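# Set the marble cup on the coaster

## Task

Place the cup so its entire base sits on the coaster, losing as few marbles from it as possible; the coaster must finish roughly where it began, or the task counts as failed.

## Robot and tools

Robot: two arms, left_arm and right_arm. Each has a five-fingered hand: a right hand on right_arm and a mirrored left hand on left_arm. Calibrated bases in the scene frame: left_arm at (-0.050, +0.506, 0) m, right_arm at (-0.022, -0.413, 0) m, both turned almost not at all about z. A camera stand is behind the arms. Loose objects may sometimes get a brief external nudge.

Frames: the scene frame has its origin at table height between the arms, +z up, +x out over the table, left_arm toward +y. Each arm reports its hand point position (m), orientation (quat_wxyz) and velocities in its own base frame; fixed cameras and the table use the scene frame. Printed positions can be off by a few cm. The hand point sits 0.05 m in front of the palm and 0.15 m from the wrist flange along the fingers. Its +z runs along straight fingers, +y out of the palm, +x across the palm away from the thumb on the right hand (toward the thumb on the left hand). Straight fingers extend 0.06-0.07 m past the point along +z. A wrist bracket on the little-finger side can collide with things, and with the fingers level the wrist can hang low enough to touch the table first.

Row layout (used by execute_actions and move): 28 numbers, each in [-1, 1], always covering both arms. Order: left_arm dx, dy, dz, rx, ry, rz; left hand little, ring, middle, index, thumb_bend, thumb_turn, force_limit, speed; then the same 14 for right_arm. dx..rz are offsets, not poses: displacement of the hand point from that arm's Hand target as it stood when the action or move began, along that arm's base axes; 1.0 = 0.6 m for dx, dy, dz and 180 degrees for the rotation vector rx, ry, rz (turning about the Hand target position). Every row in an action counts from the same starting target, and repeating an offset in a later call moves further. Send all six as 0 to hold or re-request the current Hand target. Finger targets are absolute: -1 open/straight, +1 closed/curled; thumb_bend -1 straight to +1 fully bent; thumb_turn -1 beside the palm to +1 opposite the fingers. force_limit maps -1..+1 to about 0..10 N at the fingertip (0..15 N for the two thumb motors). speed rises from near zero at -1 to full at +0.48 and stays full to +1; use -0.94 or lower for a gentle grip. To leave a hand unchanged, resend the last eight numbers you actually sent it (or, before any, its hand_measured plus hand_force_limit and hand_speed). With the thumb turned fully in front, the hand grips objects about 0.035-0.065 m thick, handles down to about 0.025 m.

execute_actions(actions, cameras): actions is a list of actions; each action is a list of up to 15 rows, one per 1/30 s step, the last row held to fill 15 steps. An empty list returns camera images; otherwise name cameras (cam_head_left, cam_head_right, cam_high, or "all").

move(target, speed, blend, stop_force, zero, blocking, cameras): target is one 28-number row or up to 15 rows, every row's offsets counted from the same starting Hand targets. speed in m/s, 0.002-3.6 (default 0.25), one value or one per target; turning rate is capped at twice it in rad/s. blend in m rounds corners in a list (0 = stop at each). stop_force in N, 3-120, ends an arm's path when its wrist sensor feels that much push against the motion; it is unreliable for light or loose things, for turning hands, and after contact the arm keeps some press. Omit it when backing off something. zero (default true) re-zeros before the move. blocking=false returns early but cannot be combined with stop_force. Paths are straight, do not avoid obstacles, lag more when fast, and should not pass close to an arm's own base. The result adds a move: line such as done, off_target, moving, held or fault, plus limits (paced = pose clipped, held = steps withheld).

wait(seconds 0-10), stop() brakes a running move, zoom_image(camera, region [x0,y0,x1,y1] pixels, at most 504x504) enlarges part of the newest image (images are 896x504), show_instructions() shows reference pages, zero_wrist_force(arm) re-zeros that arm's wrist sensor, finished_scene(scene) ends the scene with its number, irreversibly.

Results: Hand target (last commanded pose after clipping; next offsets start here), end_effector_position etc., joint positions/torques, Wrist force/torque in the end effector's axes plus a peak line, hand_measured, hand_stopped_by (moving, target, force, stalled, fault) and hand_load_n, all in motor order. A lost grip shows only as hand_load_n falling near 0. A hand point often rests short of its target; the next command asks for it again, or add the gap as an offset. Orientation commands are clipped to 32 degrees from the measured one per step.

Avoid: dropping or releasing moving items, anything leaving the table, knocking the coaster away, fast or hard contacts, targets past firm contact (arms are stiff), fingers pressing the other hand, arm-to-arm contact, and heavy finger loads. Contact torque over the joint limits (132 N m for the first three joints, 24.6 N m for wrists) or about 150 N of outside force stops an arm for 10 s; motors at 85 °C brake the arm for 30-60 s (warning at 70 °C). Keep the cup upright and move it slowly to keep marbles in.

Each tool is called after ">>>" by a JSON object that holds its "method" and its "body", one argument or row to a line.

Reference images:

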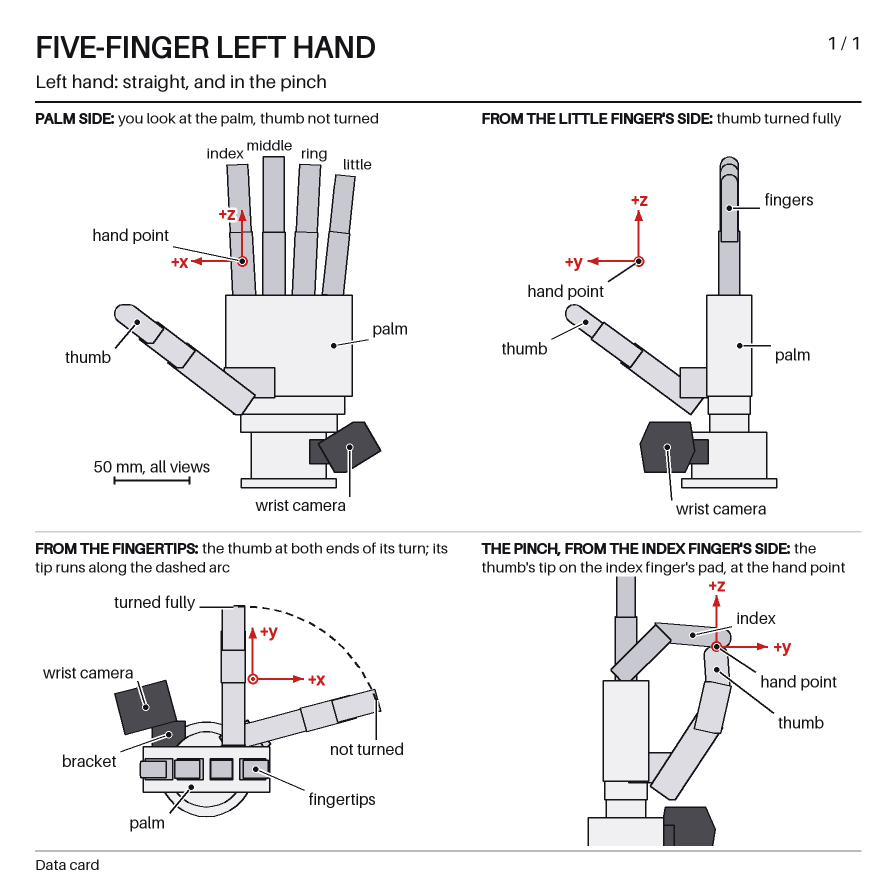

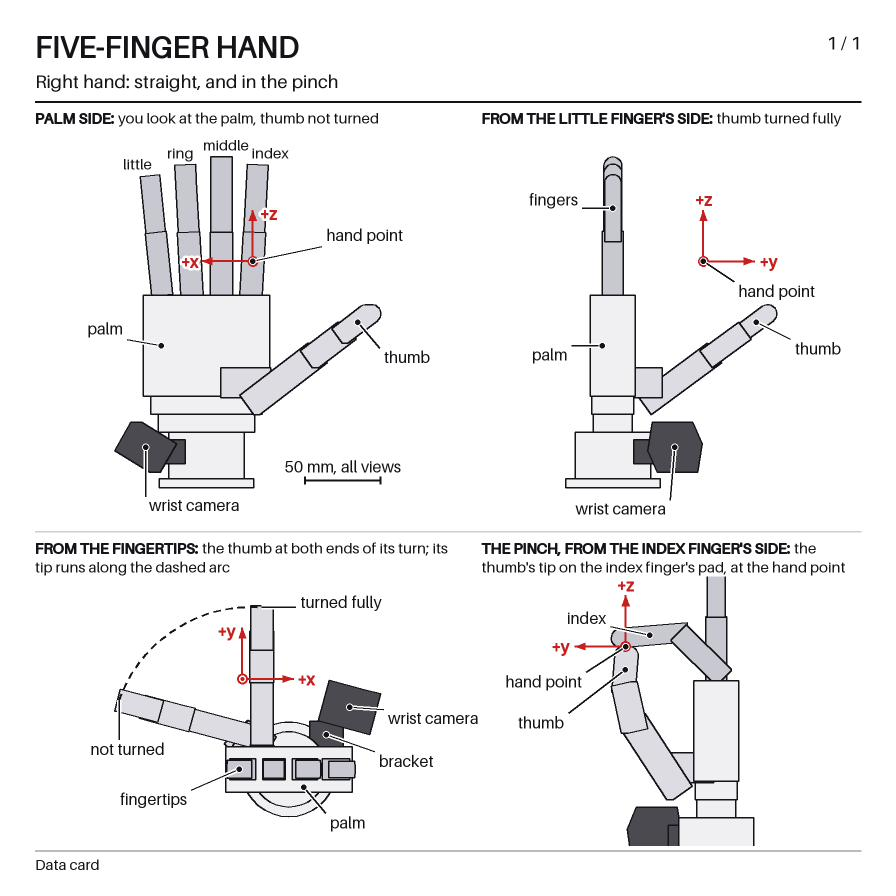

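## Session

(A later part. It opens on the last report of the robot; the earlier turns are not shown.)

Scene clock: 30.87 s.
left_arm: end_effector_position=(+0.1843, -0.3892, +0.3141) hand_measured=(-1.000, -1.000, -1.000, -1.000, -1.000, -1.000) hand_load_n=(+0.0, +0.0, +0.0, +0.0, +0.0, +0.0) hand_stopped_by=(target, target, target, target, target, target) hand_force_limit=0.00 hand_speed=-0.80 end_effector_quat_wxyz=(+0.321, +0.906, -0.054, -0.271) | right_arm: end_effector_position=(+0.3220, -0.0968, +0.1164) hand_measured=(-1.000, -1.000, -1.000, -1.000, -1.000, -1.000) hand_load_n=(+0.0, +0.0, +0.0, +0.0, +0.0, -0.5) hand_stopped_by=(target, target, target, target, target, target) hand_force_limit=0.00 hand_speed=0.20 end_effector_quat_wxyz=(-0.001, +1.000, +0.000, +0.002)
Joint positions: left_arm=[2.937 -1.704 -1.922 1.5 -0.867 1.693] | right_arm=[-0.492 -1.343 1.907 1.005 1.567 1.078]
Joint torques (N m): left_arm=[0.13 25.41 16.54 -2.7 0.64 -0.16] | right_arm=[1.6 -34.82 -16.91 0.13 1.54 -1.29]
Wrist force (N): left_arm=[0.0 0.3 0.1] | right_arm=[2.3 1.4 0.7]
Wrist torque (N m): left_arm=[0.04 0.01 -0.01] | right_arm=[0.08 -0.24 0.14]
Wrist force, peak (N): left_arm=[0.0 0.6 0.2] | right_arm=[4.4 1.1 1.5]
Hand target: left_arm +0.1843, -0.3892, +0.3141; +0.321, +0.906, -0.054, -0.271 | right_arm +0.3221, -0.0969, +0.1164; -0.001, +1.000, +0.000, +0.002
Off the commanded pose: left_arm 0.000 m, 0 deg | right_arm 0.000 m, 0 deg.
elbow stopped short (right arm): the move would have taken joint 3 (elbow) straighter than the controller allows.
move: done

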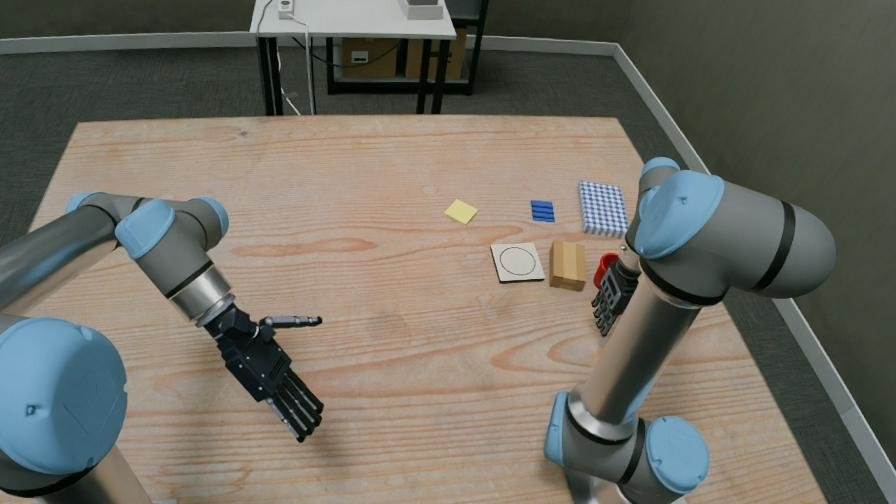

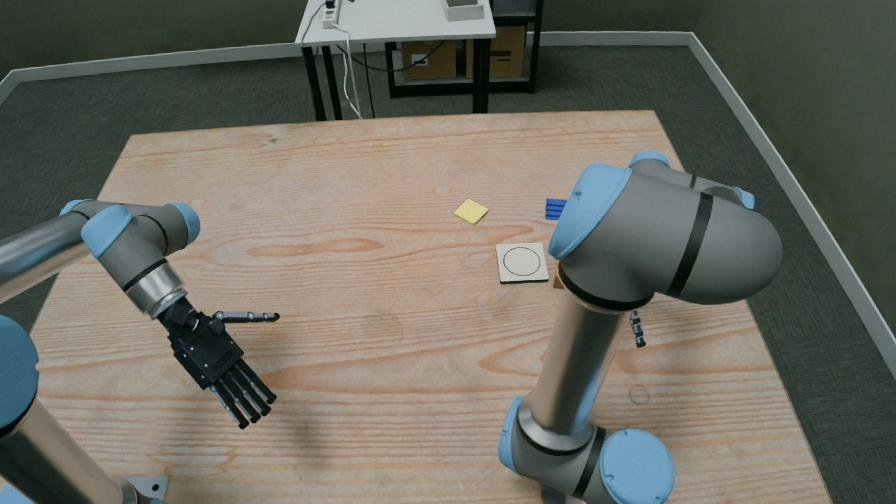

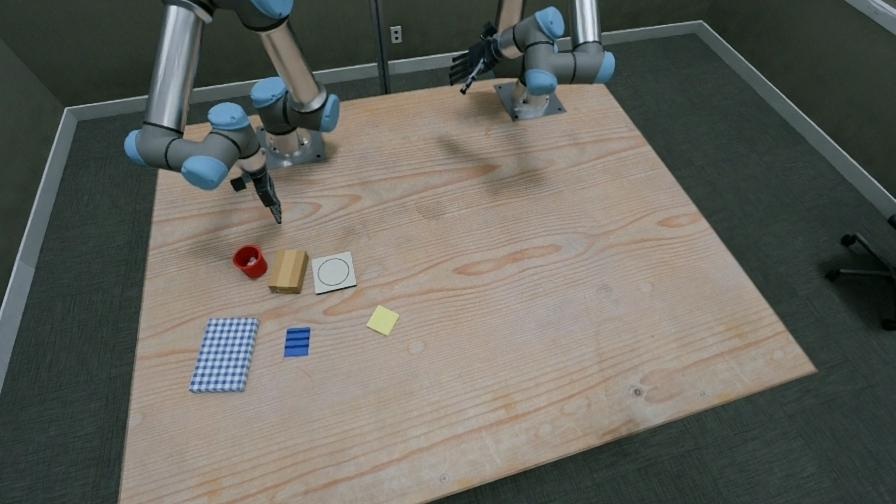

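>>> {"method": "move", "body": {
  "target": [
    [0,0,0,0,0,0,-1,-1,-1,-1,-1,-1,0,-0.8, 0.167,-0.333,0.333,0,0,0,-1,-1,-1,-1,-1,1,0,0.2],
    [0,0,0,0,0,0,-1,-1,-1,-1,-1,-1,0,-0.8, 0.383,-0.25,0.223,0.3345,-0.2807,0.4777,-1,-1,-1,-1,-1,1,0,0.2]
  ],
  "blend": [0.05,0],
  "cameras": ["all"]
}}

>>> {"method": "zoom_image", "body": {
  "camera": "cam_high",
  "region": [160, 140, 340, 320]
}}

>>> {"method": "zoom_image", "body": {
  "camera": "cam_head_left",
  "region": [530, 160, 710, 340]
}}

>>> {"method": "zoom_image", "body": {
  "camera": "cam_head_right",
  "region": [530, 160, 710, 340]
}}

Scene clock: 48.70 s.
left_arm: end_effector_position=(+0.1843, -0.3892, +0.3141) hand_measured=(-1.000, -1.000, -1.000, -1.000, -1.000, -1.000) hand_load_n=(+0.0, +0.0, +0.0, -0.5, +0.0, +0.0) hand_stopped_by=(target, target, target, target, target, target) hand_force_limit=0.00 hand_speed=-0.80 end_effector_quat_wxyz=(+0.321, +0.906, -0.054, -0.271) | right_arm: end_effector_position=(+0.5519, -0.2468, +0.2501) hand_measured=(-1.000, -1.000, -1.000, -1.000, -1.000, +1.000) hand_load_n=(+0.0, +0.0, +0.0, +0.0, +0.0, +0.0) hand_stopped_by=(target, target, target, target, target, target) hand_force_limit=0.00 hand_speed=0.20 end_effector_quat_wxyz=(-0.441, +0.525, +0.627, +0.369)
Joint positions: left_arm=[2.937 -1.704 -1.922 1.5 -0.867 1.693] | right_arm=[-0.92 -0.54 0.824 2.474 1.127 -1.4]
Joint torques (N m): left_arm=[0.14 26.1 16.99 -2.8 0.48 -0.18] | right_arm=[-8.93 -68.12 -7.59 1.05 -1.29 -0.88]
Wrist force (N): left_arm=[0.0 0.2 -0.1] | right_arm=[-0.1 1.6 0.4]
Wrist torque (N m): left_arm=[0.04 -0.01 -0.01] | right_arm=[0.14 -0.02 -0.01]
Wrist force, peak (N): left_arm=[-0.1 0.6 -0.1] | right_arm=[2.7 2.3 0.8]
Hand target: left_arm +0.1843, -0.3892, +0.3141; +0.321, +0.906, -0.054, -0.271 | right_arm +0.5519, -0.2469, +0.2502; -0.441, +0.525, +0.627, +0.369
Off the commanded pose: left_arm 0.000 m, 0 deg | right_arm 0.000 m, 0 deg.
move: done

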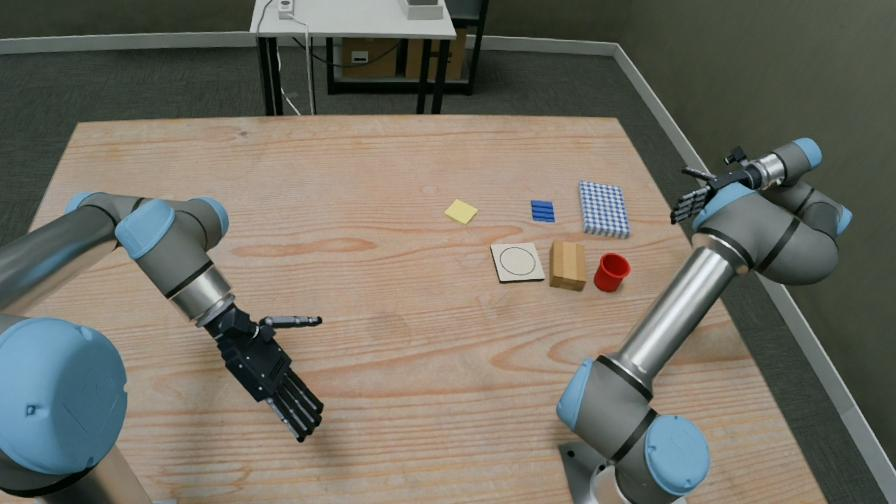

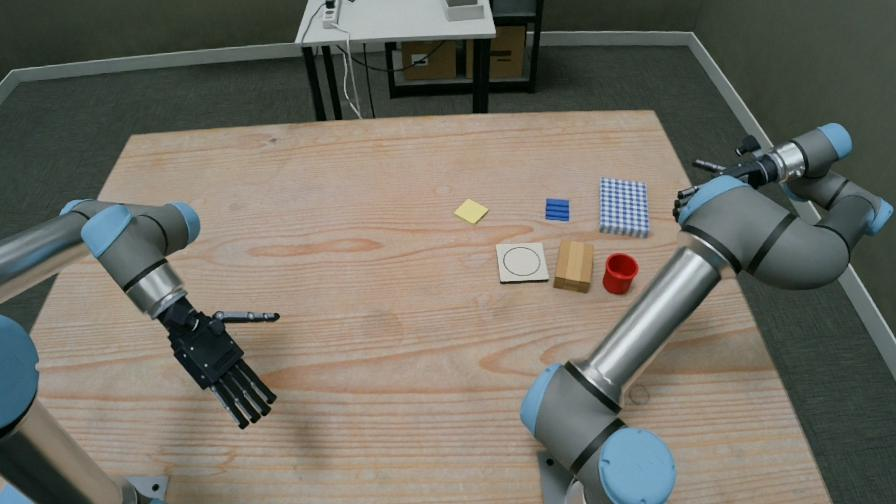

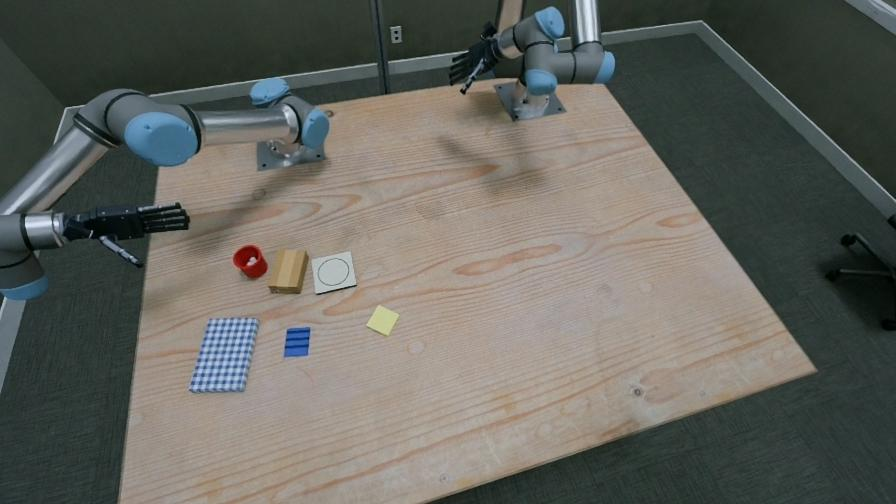

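Scaled by 2.800 from the camera's 896x504 image, which has a finer 1280x720 frame.

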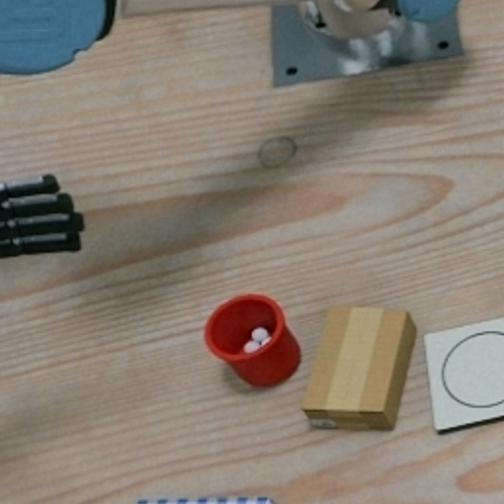

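Scaled by 2.800 from the camera's 896x504 image, which has a finer 1280x720 frame.

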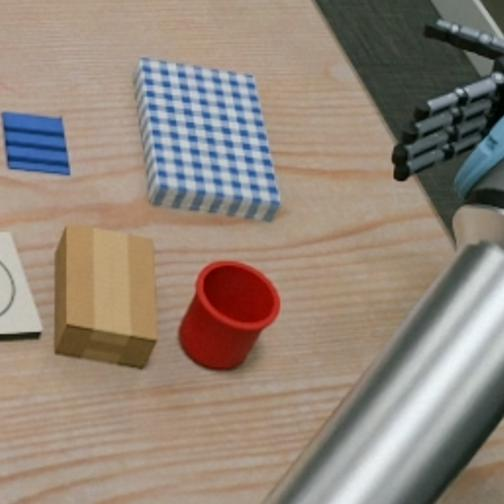

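Scaled by 2.800 from the camera's 896x504 image, which has a finer 1280x720 frame.

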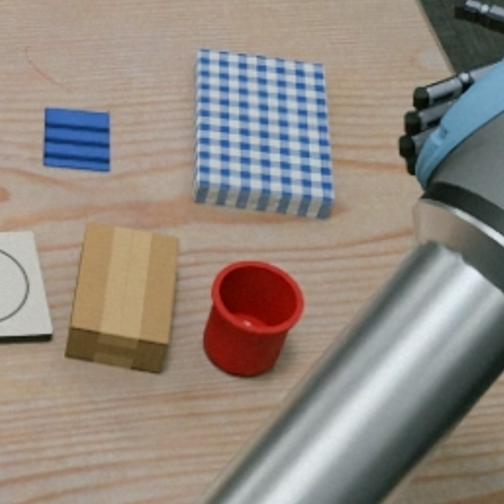

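>>> {"method": "move", "body": {
  "target": [0,0,0,0,0,0,-1,-1,-1,-1,-1,-1,0,-0.8, -0.012,0.065,-0.25,0,0,0,-1,-1,-1,-1,-1,1,0,0.2],
  "speed": 0.15,
  "cameras": ["all"]
}}

>>> {"method": "zoom_image", "body": {
  "camera": "cam_high",
  "region": [140, 180, 300, 320]
}}

>>> {"method": "zoom_image", "body": {
  "camera": "cam_head_left",
  "region": [550, 190, 710, 330]
}}

>>> {"method": "zoom_image", "body": {
  "camera": "cam_head_right",
  "region": [550, 190, 710, 330]
}}

Scene clock: 51.30 s.
left_arm: end_effector_position=(+0.1843, -0.3892, +0.3141) hand_measured=(-1.000, -1.000, -1.000, -1.000, -1.000, -1.000) hand_load_n=(+0.0, +0.0, +0.0, +0.0, +0.0, +0.0) hand_stopped_by=(target, target, target, target, target, target) hand_force_limit=0.00 hand_speed=-0.80 end_effector_quat_wxyz=(+0.321, +0.906, -0.054, -0.271) | right_arm: end_effector_position=(+0.5447, -0.2078, +0.1001) hand_measured=(-1.000, -1.000, -1.000, -1.000, -1.000, +1.000) hand_load_n=(+0.0, +0.0, +0.0, +0.0, +0.0, +0.5) hand_stopped_by=(target, target, target, target, target, target) hand_force_limit=0.00 hand_speed=0.20 end_effector_quat_wxyz=(-0.441, +0.525, +0.627, +0.369)
Joint positions: left_arm=[2.937 -1.704 -1.922 1.5 -0.867 1.693] | right_arm=[-0.893 -0.435 1.032 2.157 1.102 -1.389]
Joint torques (N m): left_arm=[0.3 25.52 17.59 -2.87 0.44 -0.21] | right_arm=[-8.87 -69.68 -24.53 2.52 1.46 -0.34]
Wrist force (N): left_arm=[-0.3 0.2 0.0] | right_arm=[0.1 1.6 0.6]
Wrist torque (N m): left_arm=[0.03 0.04 -0.02] | right_arm=[0.13 -0.07 -0.01]
Wrist force, peak (N): left_arm=[0.0 0.7 0.1] | right_arm=[-1.0 1.5 1.4]
Hand target: left_arm +0.1843, -0.3892, +0.3141; +0.321, +0.906, -0.054, -0.271 | right_arm +0.5447, -0.2079, +0.1002; -0.441, +0.525, +0.627, +0.369
Off the commanded pose: left_arm 0.000 m, 0 deg | right_arm 0.000 m, 0 deg.
move: done

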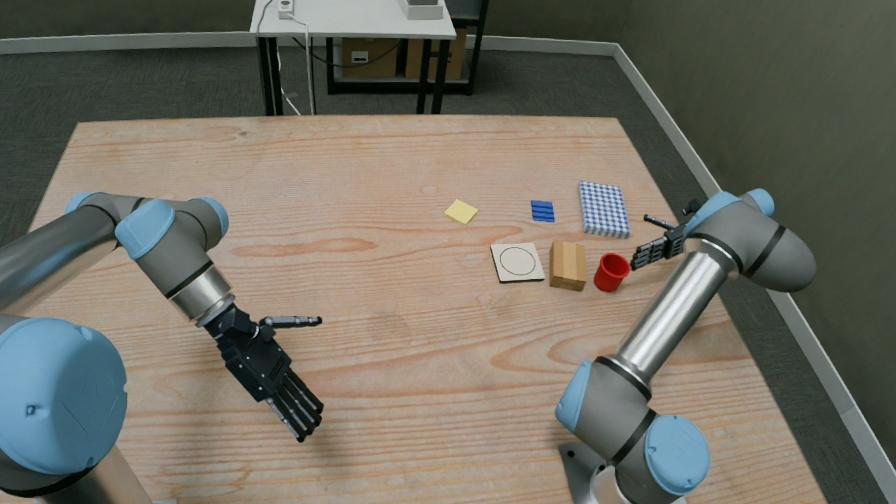

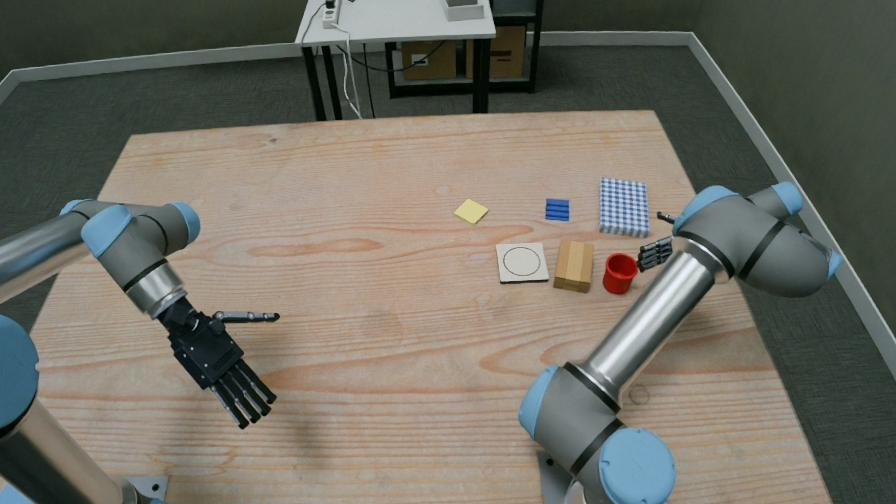

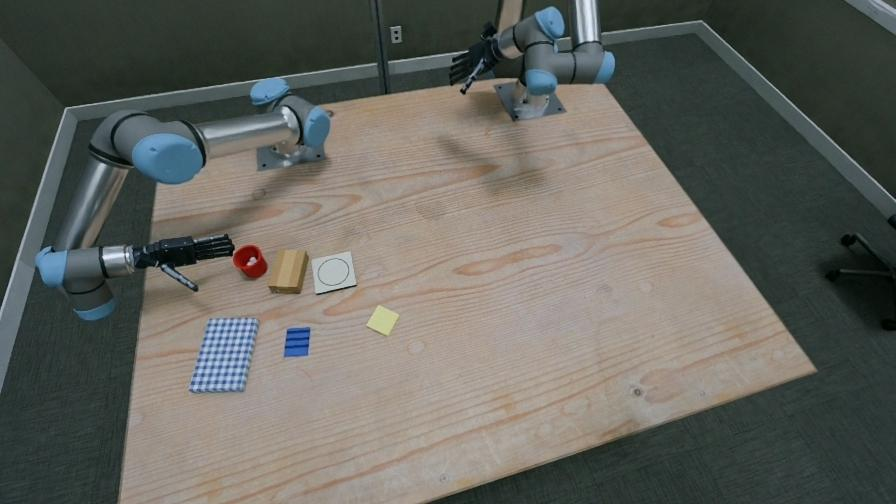

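Scaled by 3.150 from the camera's 896x504 image, which has a finer 1280x720 frame.

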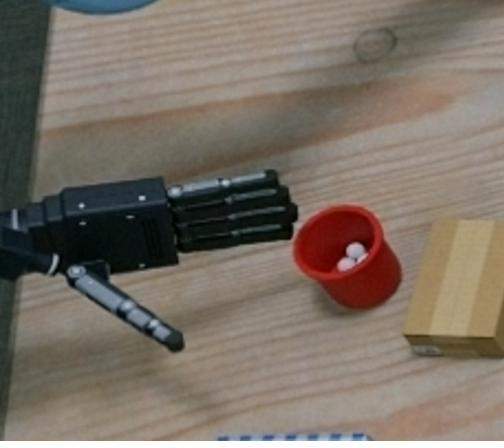

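Scaled by 3.150 from the camera's 896x504 image, which has a finer 1280x720 frame.

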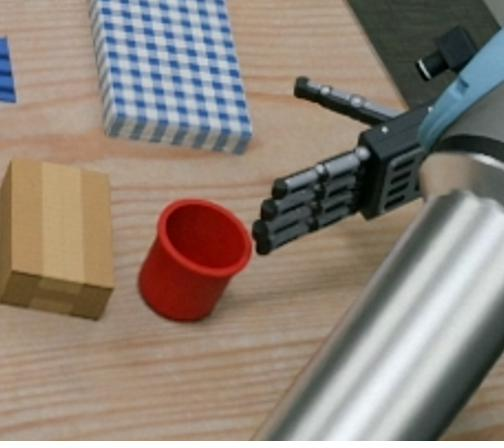

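Scaled by 3.150 from the camera's 896x504 image, which has a finer 1280x720 frame.

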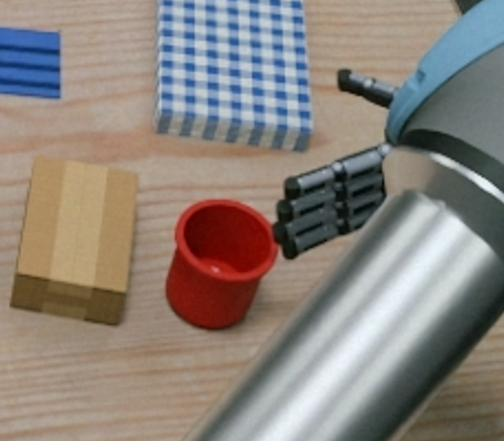

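>>> {"method": "move", "body": {
  "target": [0,0,0,0,0,0,-1,-1,-1,-1,-1,-1,0,-0.8, -0.044,0.0,-0.07,-0.0715,0.0443,0.0269,-1,-1,-1,-1,-1,1,0,0.2],
  "speed": 0.15,
  "cameras": ["all"]
}}

>>> {"method": "zoom_image", "body": {
  "camera": "cam_high",
  "region": [140, 180, 300, 320]
}}

>>> {"method": "zoom_image", "body": {
  "camera": "cam_head_left",
  "region": [550, 190, 710, 330]
}}

>>> {"method": "zoom_image", "body": {
  "camera": "cam_head_right",
  "region": [550, 190, 710, 330]
}}

Scene clock: 65.80 s.
left_arm: end_effector_position=(+0.1843, -0.3892, +0.3141) hand_measured=(-1.000, -1.000, -1.000, -1.000, -1.000, -1.000) hand_load_n=(+0.0, +0.0, +0.0, +0.0, +0.0, +0.0) hand_stopped_by=(target, target, target, target, target, target) hand_force_limit=0.00 hand_speed=-0.80 end_effector_quat_wxyz=(+0.321, +0.906, -0.054, -0.271) | right_arm: end_effector_position=(+0.5183, -0.2078, +0.0582) hand_measured=(-1.000, -1.000, -1.000, -1.000, -1.000, +1.000) hand_load_n=(+0.0, +0.0, +0.0, +0.0, +0.0, +0.5) hand_stopped_by=(target, target, target, target, target, target) hand_force_limit=0.00 hand_speed=0.20 end_effector_quat_wxyz=(-0.437, +0.568, +0.654, +0.241)
Joint positions: left_arm=[2.937 -1.704 -1.922 1.5 -0.867 1.693] | right_arm=[-0.85 -0.448 1.015 2.019 1.254 -1.168]
Joint torques (N m): left_arm=[0.15 25.74 18.03 -2.87 0.37 -0.26] | right_arm=[-8.24 -60.43 -3.32 3.96 -1.07 0.05]
Wrist force (N): left_arm=[-0.1 0.4 0.2] | right_arm=[0.4 1.9 1.0]
Wrist torque (N m): left_arm=[0.05 0.01 -0.02] | right_arm=[0.14 -0.13 0.23]
Wrist force, peak (N): left_arm=[0.0 0.6 0.0] | right_arm=[0.4 2.1 1.0]
Hand target: left_arm +0.1843, -0.3892, +0.3141; +0.321, +0.906, -0.054, -0.271 | right_arm +0.5183, -0.2079, +0.0582; -0.437, +0.568, +0.654, +0.241
Off the commanded pose: left_arm 0.000 m, 0 deg | right_arm 0.000 m, 0 deg.
move: done

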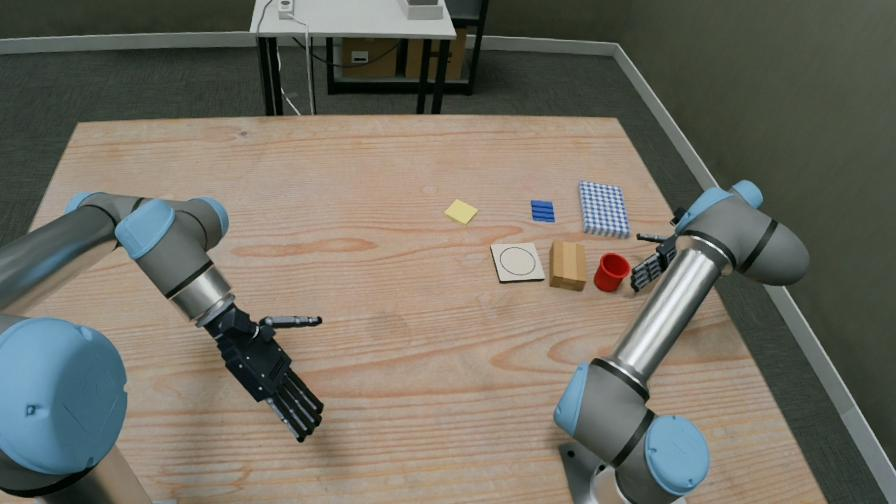

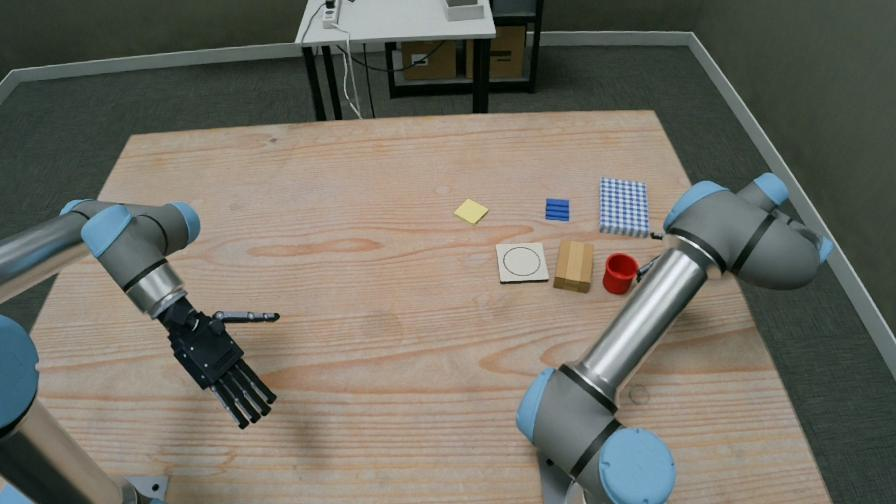

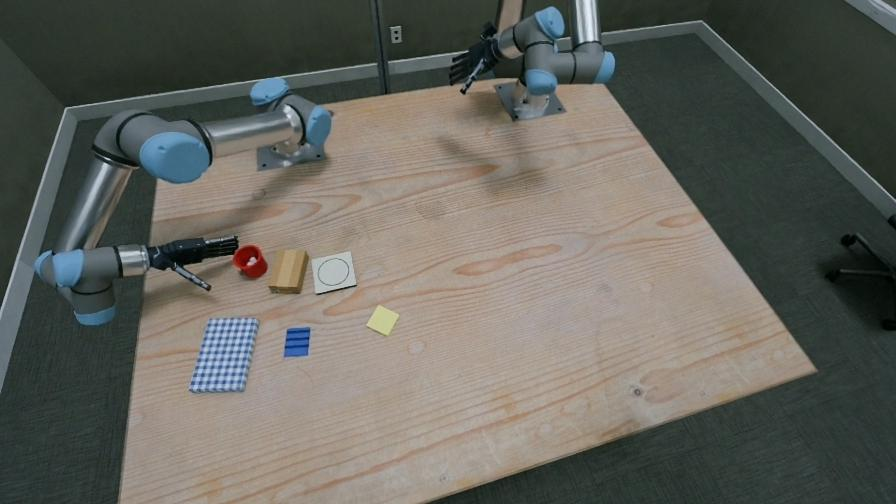

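Scaled by 3.150 from the camera's 896x504 image, which has a finer 1280x720 frame.

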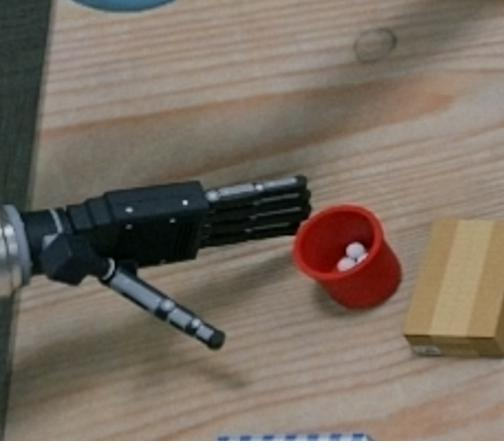

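Scaled by 3.150 from the camera's 896x504 image, which has a finer 1280x720 frame.

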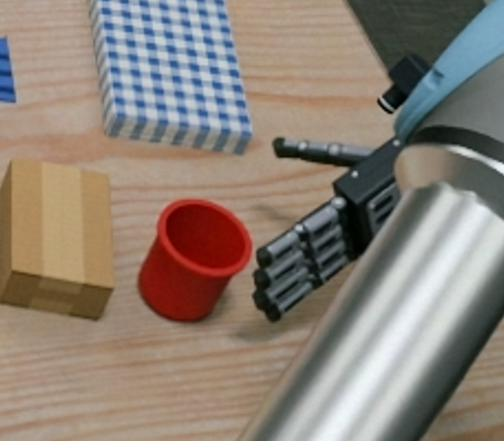

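Scaled by 3.150 from the camera's 896x504 image, which has a finer 1280x720 frame.

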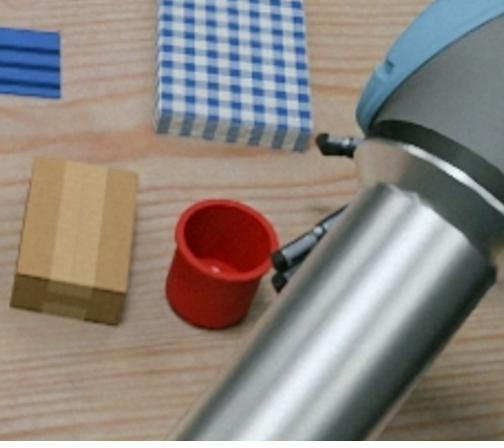

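>>> {"method": "move", "body": {
  "target": [0,0,0,0,0,0,-1,-1,-1,-1,-1,-1,0,-0.8, 0,0,-0.0345,0,0,0,-1,-1,-1,-1,-1,1,0,0.2],
  "speed": 0.06,
  "stop_force": 6
}}

>>> {"method": "move", "body": {
  "target": [0,0,0,0,0,0,-1,-1,-1,-1,-1,-1,0,-0.8, -0.025,0.066,0,0,0,0,-1,-1,-1,-1,-1,1,0,0.2],
  "speed": 0.08,
  "stop_force": 6,
  "cameras": ["all"]
}}

>>> {"method": "zoom_image", "body": {
  "camera": "cam_high",
  "region": [180, 190, 300, 310]
}}

>>> {"method": "zoom_image", "body": {
  "camera": "cam_head_left",
  "region": [550, 210, 670, 330]
}}

>>> {"method": "zoom_image", "body": {
  "camera": "cam_head_right",
  "region": [550, 210, 670, 330]
}}

Scene clock: 69.47 s.
left_arm: end_effector_position=(+0.1843, -0.3892, +0.3141) hand_measured=(-1.000, -1.000, -1.000, -1.000, -1.000, -1.000) hand_load_n=(+0.0, +0.0, +0.5, +0.0, +0.0, +0.0) hand_stopped_by=(target, target, target, target, target, target) hand_force_limit=0.00 hand_speed=-0.80 end_effector_quat_wxyz=(+0.321, +0.906, -0.054, -0.271) | right_arm: end_effector_position=(+0.5183, -0.2079, +0.0375) hand_measured=(-1.000, -1.000, -1.000, -1.000, -1.000, +1.000) hand_load_n=(+0.0, +0.0, +0.0, +0.0, -0.5, +0.5) hand_stopped_by=(target, target, target, target, target, target) hand_force_limit=0.00 hand_speed=0.20 end_effector_quat_wxyz=(-0.437, +0.568, +0.654, +0.241)
Joint positions: left_arm=[2.937 -1.704 -1.922 1.5 -0.867 1.693] | right_arm=[-0.85 -0.417 1.009 1.993 1.254 -1.167]
Joint torques (N m): left_arm=[0.5 25.61 17.96 -2.9 0.25 -0.29] | right_arm=[-4.76 -70.5 -3.81 4.19 0.92 0.96]
Wrist force (N): left_arm=[-0.1 0.3 0.2] | right_arm=[0.4 1.9 0.9]
Wrist torque (N m): left_arm=[0.04 0.01 -0.01] | right_arm=[0.14 -0.12 0.23]
Wrist force, peak (N): left_arm=[0.1 0.4 -0.1] | right_arm=[0.4 2.1 0.9]
Hand target: left_arm +0.1843, -0.3892, +0.3141; +0.321, +0.906, -0.054, -0.271 | right_arm +0.5183, -0.2079, +0.0375; -0.437, +0.568, +0.654, +0.241
Off the commanded pose: left_arm 0.000 m, 0 deg | right_arm 0.000 m, 0 deg.
move: done

Scene clock: 71.03 s.
left_arm: end_effector_position=(+0.1843, -0.3892, +0.3141) hand_measured=(-1.000, -1.000, -1.000, -1.000, -1.000, -1.000) hand_load_n=(+0.0, +0.0, +0.0, +0.0, +0.0, +0.0) hand_stopped_by=(target, target, target, target, target, target) hand_force_limit=0.00 hand_speed=-0.80 end_effector_quat_wxyz=(+0.321, +0.906, -0.054, -0.271) | right_arm: end_effector_position=(+0.5033, -0.1683, +0.0375) hand_measured=(-1.000, -1.000, -1.000, -1.000, -1.000, +1.000) hand_load_n=(+0.0, +0.0, +0.0, +0.0, +0.0, +0.0) hand_stopped_by=(target, target, target, target, target, target) hand_force_limit=0.00 hand_speed=0.20 end_effector_quat_wxyz=(-0.437, +0.568, +0.654, +0.241)
Joint positions: left_arm=[2.937 -1.704 -1.922 1.5 -0.867 1.693] | right_arm=[-0.826 -0.493 1.179 1.896 1.234 -1.154]
Joint torques (N m): left_arm=[0.13 25.86 18.31 -2.93 0.28 -0.31] | right_arm=[-8.13 -39.01 -13.4 1.88 1.54 -1.21]
Wrist force (N): left_arm=[-0.1 0.2 0.2] | right_arm=[0.2 2.1 1.0]
Wrist torque (N m): left_arm=[0.01 0.02 -0.01] | right_arm=[0.18 -0.09 0.04]
Wrist force, peak (N): left_arm=[-0.2 0.4 -0.1] | right_arm=[0.7 1.9 1.6]
Hand target: left_arm +0.1843, -0.3892, +0.3141; +0.321, +0.906, -0.054, -0.271 | right_arm +0.5033, -0.1683, +0.0375; -0.437, +0.568, +0.654, +0.241
Off the commanded pose: left_arm 0.000 m, 0 deg | right_arm 0.000 m, 0 deg.
move: done

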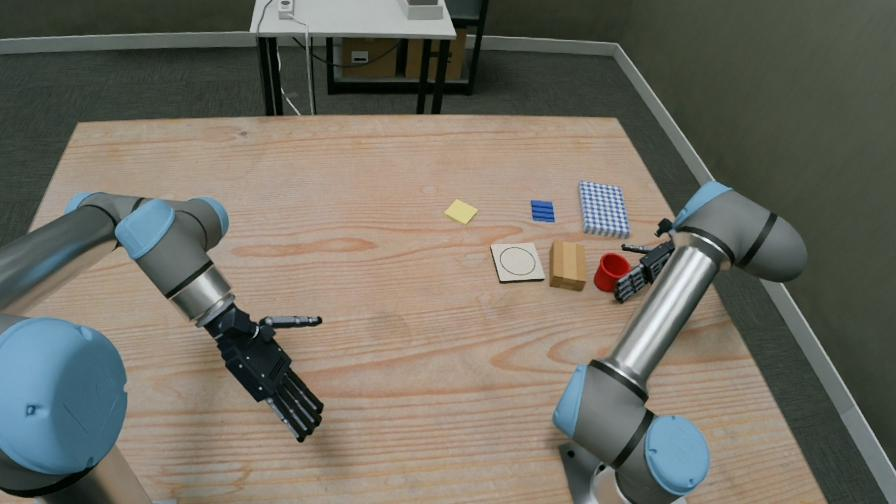

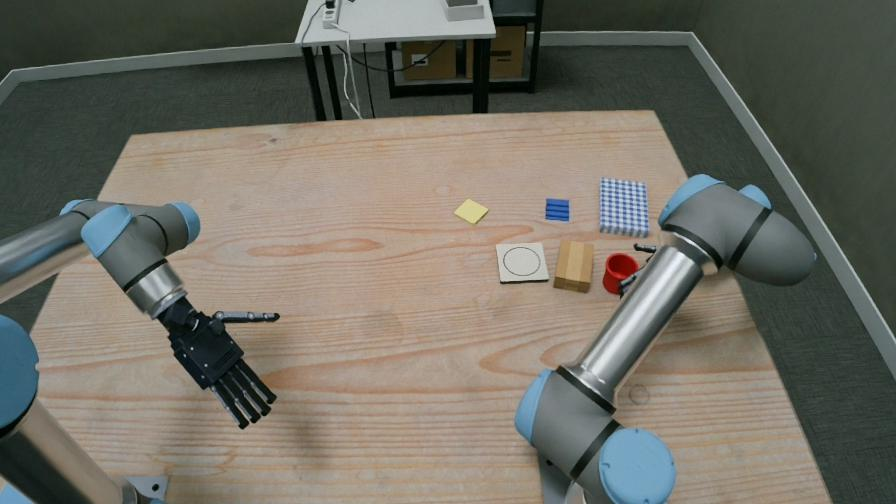

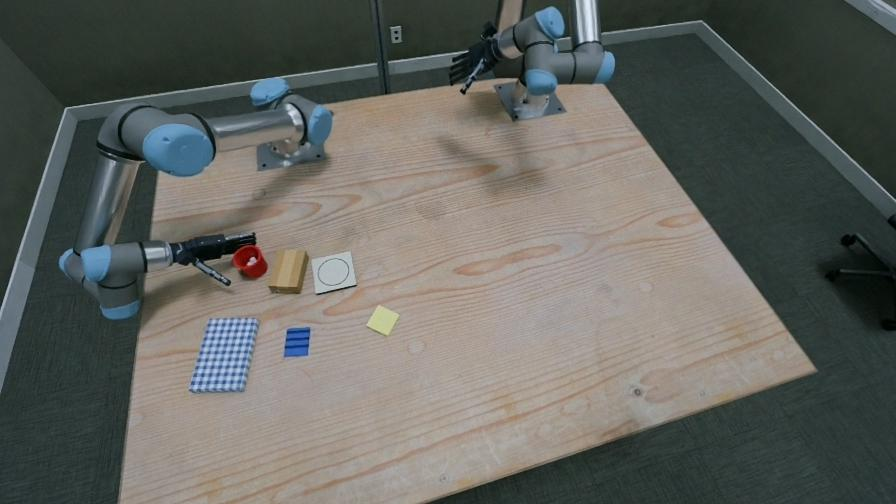

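Scaled by 4.200 from the camera's 896x504 image, which has a finer 1280x720 frame.

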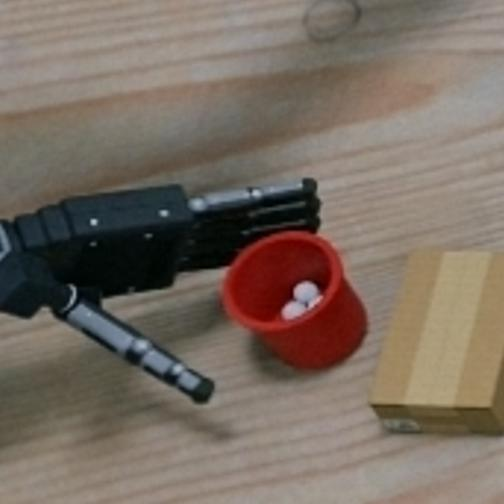

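Scaled by 4.200 from the camera's 896x504 image, which has a finer 1280x720 frame.

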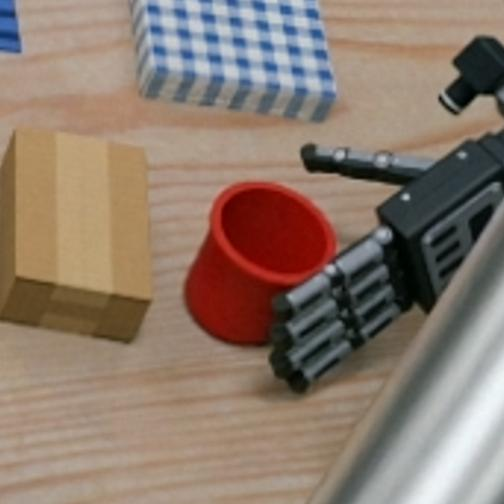

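Scaled by 4.200 from the camera's 896x504 image, which has a finer 1280x720 frame.

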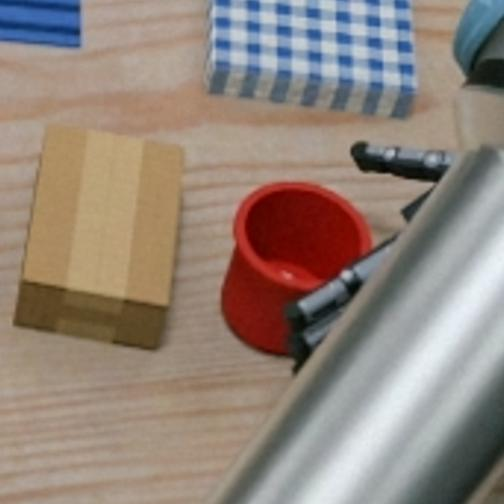

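>>> {"method": "move", "body": {
  "target": [0,0,0,0,0,0,-1,-1,-1,-1,-1,-1,0,-0.8, -0.0232,0.0743,0,0,0,0,-1,-1,-1,-1,-1,1,0,0.2],
  "speed": 0.08,
  "stop_force": 6,
  "cameras": ["all"]
}}

>>> {"method": "zoom_image", "body": {
  "camera": "cam_high",
  "region": [200, 190, 320, 310]
}}

>>> {"method": "zoom_image", "body": {
  "camera": "cam_head_left",
  "region": [550, 210, 670, 330]
}}

Scene clock: 74.20 s.
left_arm: end_effector_position=(+0.1843, -0.3892, +0.3141) hand_measured=(-1.000, -1.000, -1.000, -1.000, -1.000, -1.000) hand_load_n=(+0.0, +0.0, +0.0, +0.0, +0.0, +0.0) hand_stopped_by=(target, target, target, target, target, target) hand_force_limit=0.00 hand_speed=-0.80 end_effector_quat_wxyz=(+0.321, +0.906, -0.054, -0.271) | right_arm: end_effector_position=(+0.4894, -0.1237, +0.0375) hand_measured=(-1.000, -1.000, -1.000, -1.000, -1.000, +1.000) hand_load_n=(+0.0, +0.0, +0.0, +0.0, +0.0, +0.5) hand_stopped_by=(target, target, target, target, target, target) hand_force_limit=0.00 hand_speed=0.20 end_effector_quat_wxyz=(-0.437, +0.568, +0.654, +0.241)
Joint positions: left_arm=[2.937 -1.704 -1.922 1.5 -0.867 1.693] | right_arm=[-0.792 -0.562 1.332 1.805 1.205 -1.135]
Joint torques (N m): left_arm=[0.07 26.4 17.97 -2.89 0.24 -0.21] | right_arm=[-8.02 -37.88 -20.88 2.89 1.53 -1.23]
Wrist force (N): left_arm=[0.1 0.2 -0.2] | right_arm=[0.5 1.9 1.0]
Wrist torque (N m): left_arm=[0.05 -0.03 0.00] | right_arm=[0.16 -0.12 0.07]
Wrist force, peak (N): left_arm=[0.3 0.5 0.0] | right_arm=[1.0 1.9 1.5]
Hand target: left_arm +0.1843, -0.3892, +0.3141; +0.321, +0.906, -0.054, -0.271 | right_arm +0.4894, -0.1237, +0.0375; -0.437, +0.568, +0.654, +0.241
Off the commanded pose: left_arm 0.000 m, 0 deg | right_arm 0.000 m, 0 deg.
move: done

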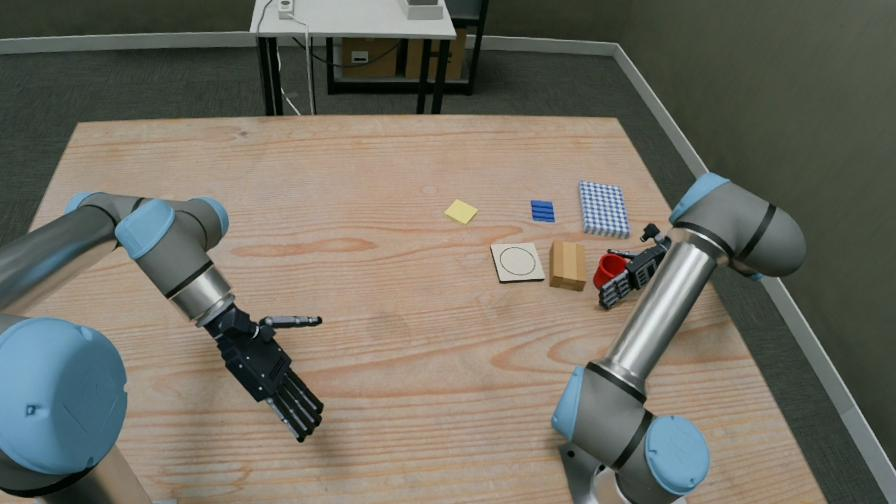

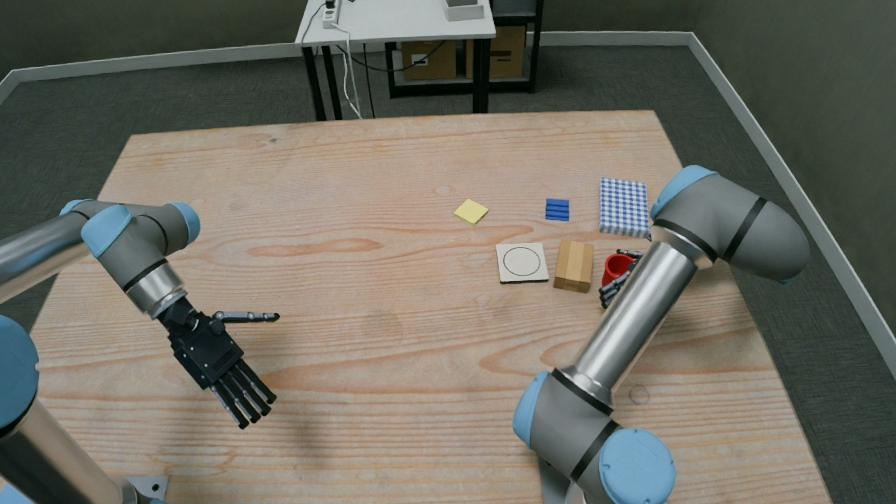

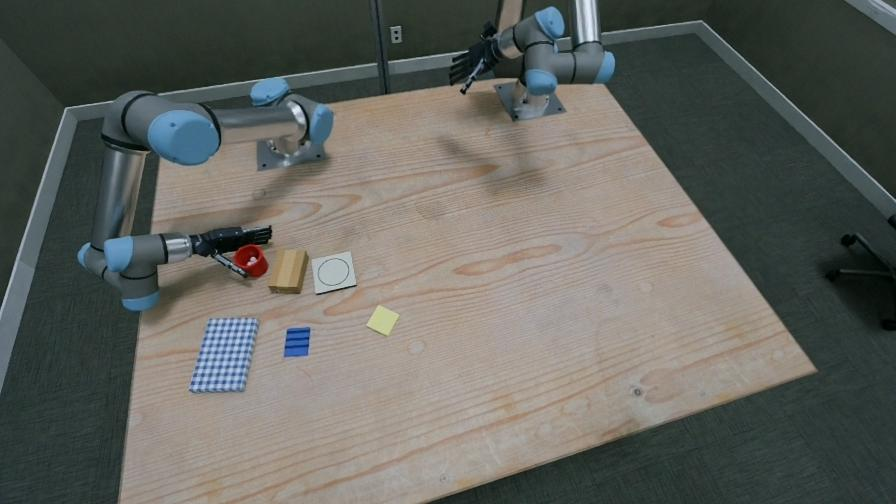

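Scaled by 4.200 from the camera's 896x504 image, which has a finer 1280x720 frame.

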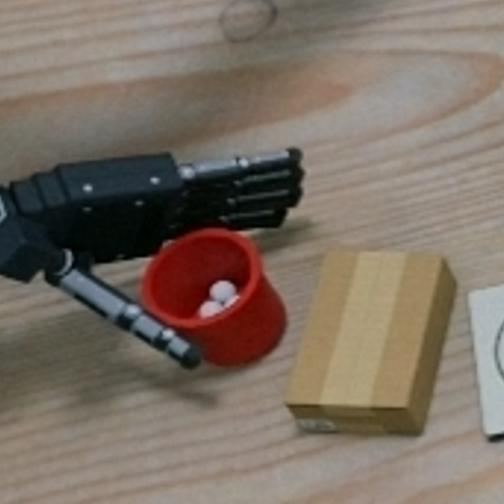

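Scaled by 4.200 from the camera's 896x504 image, which has a finer 1280x720 frame.

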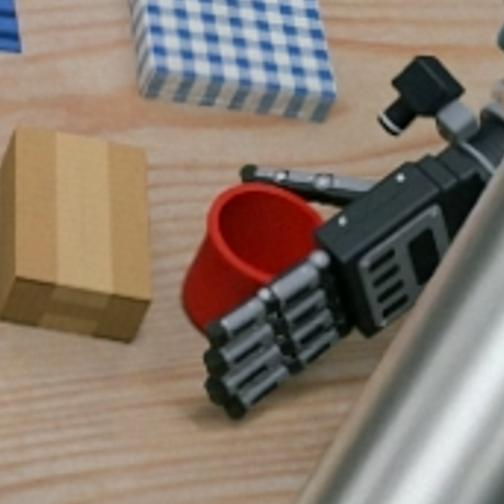

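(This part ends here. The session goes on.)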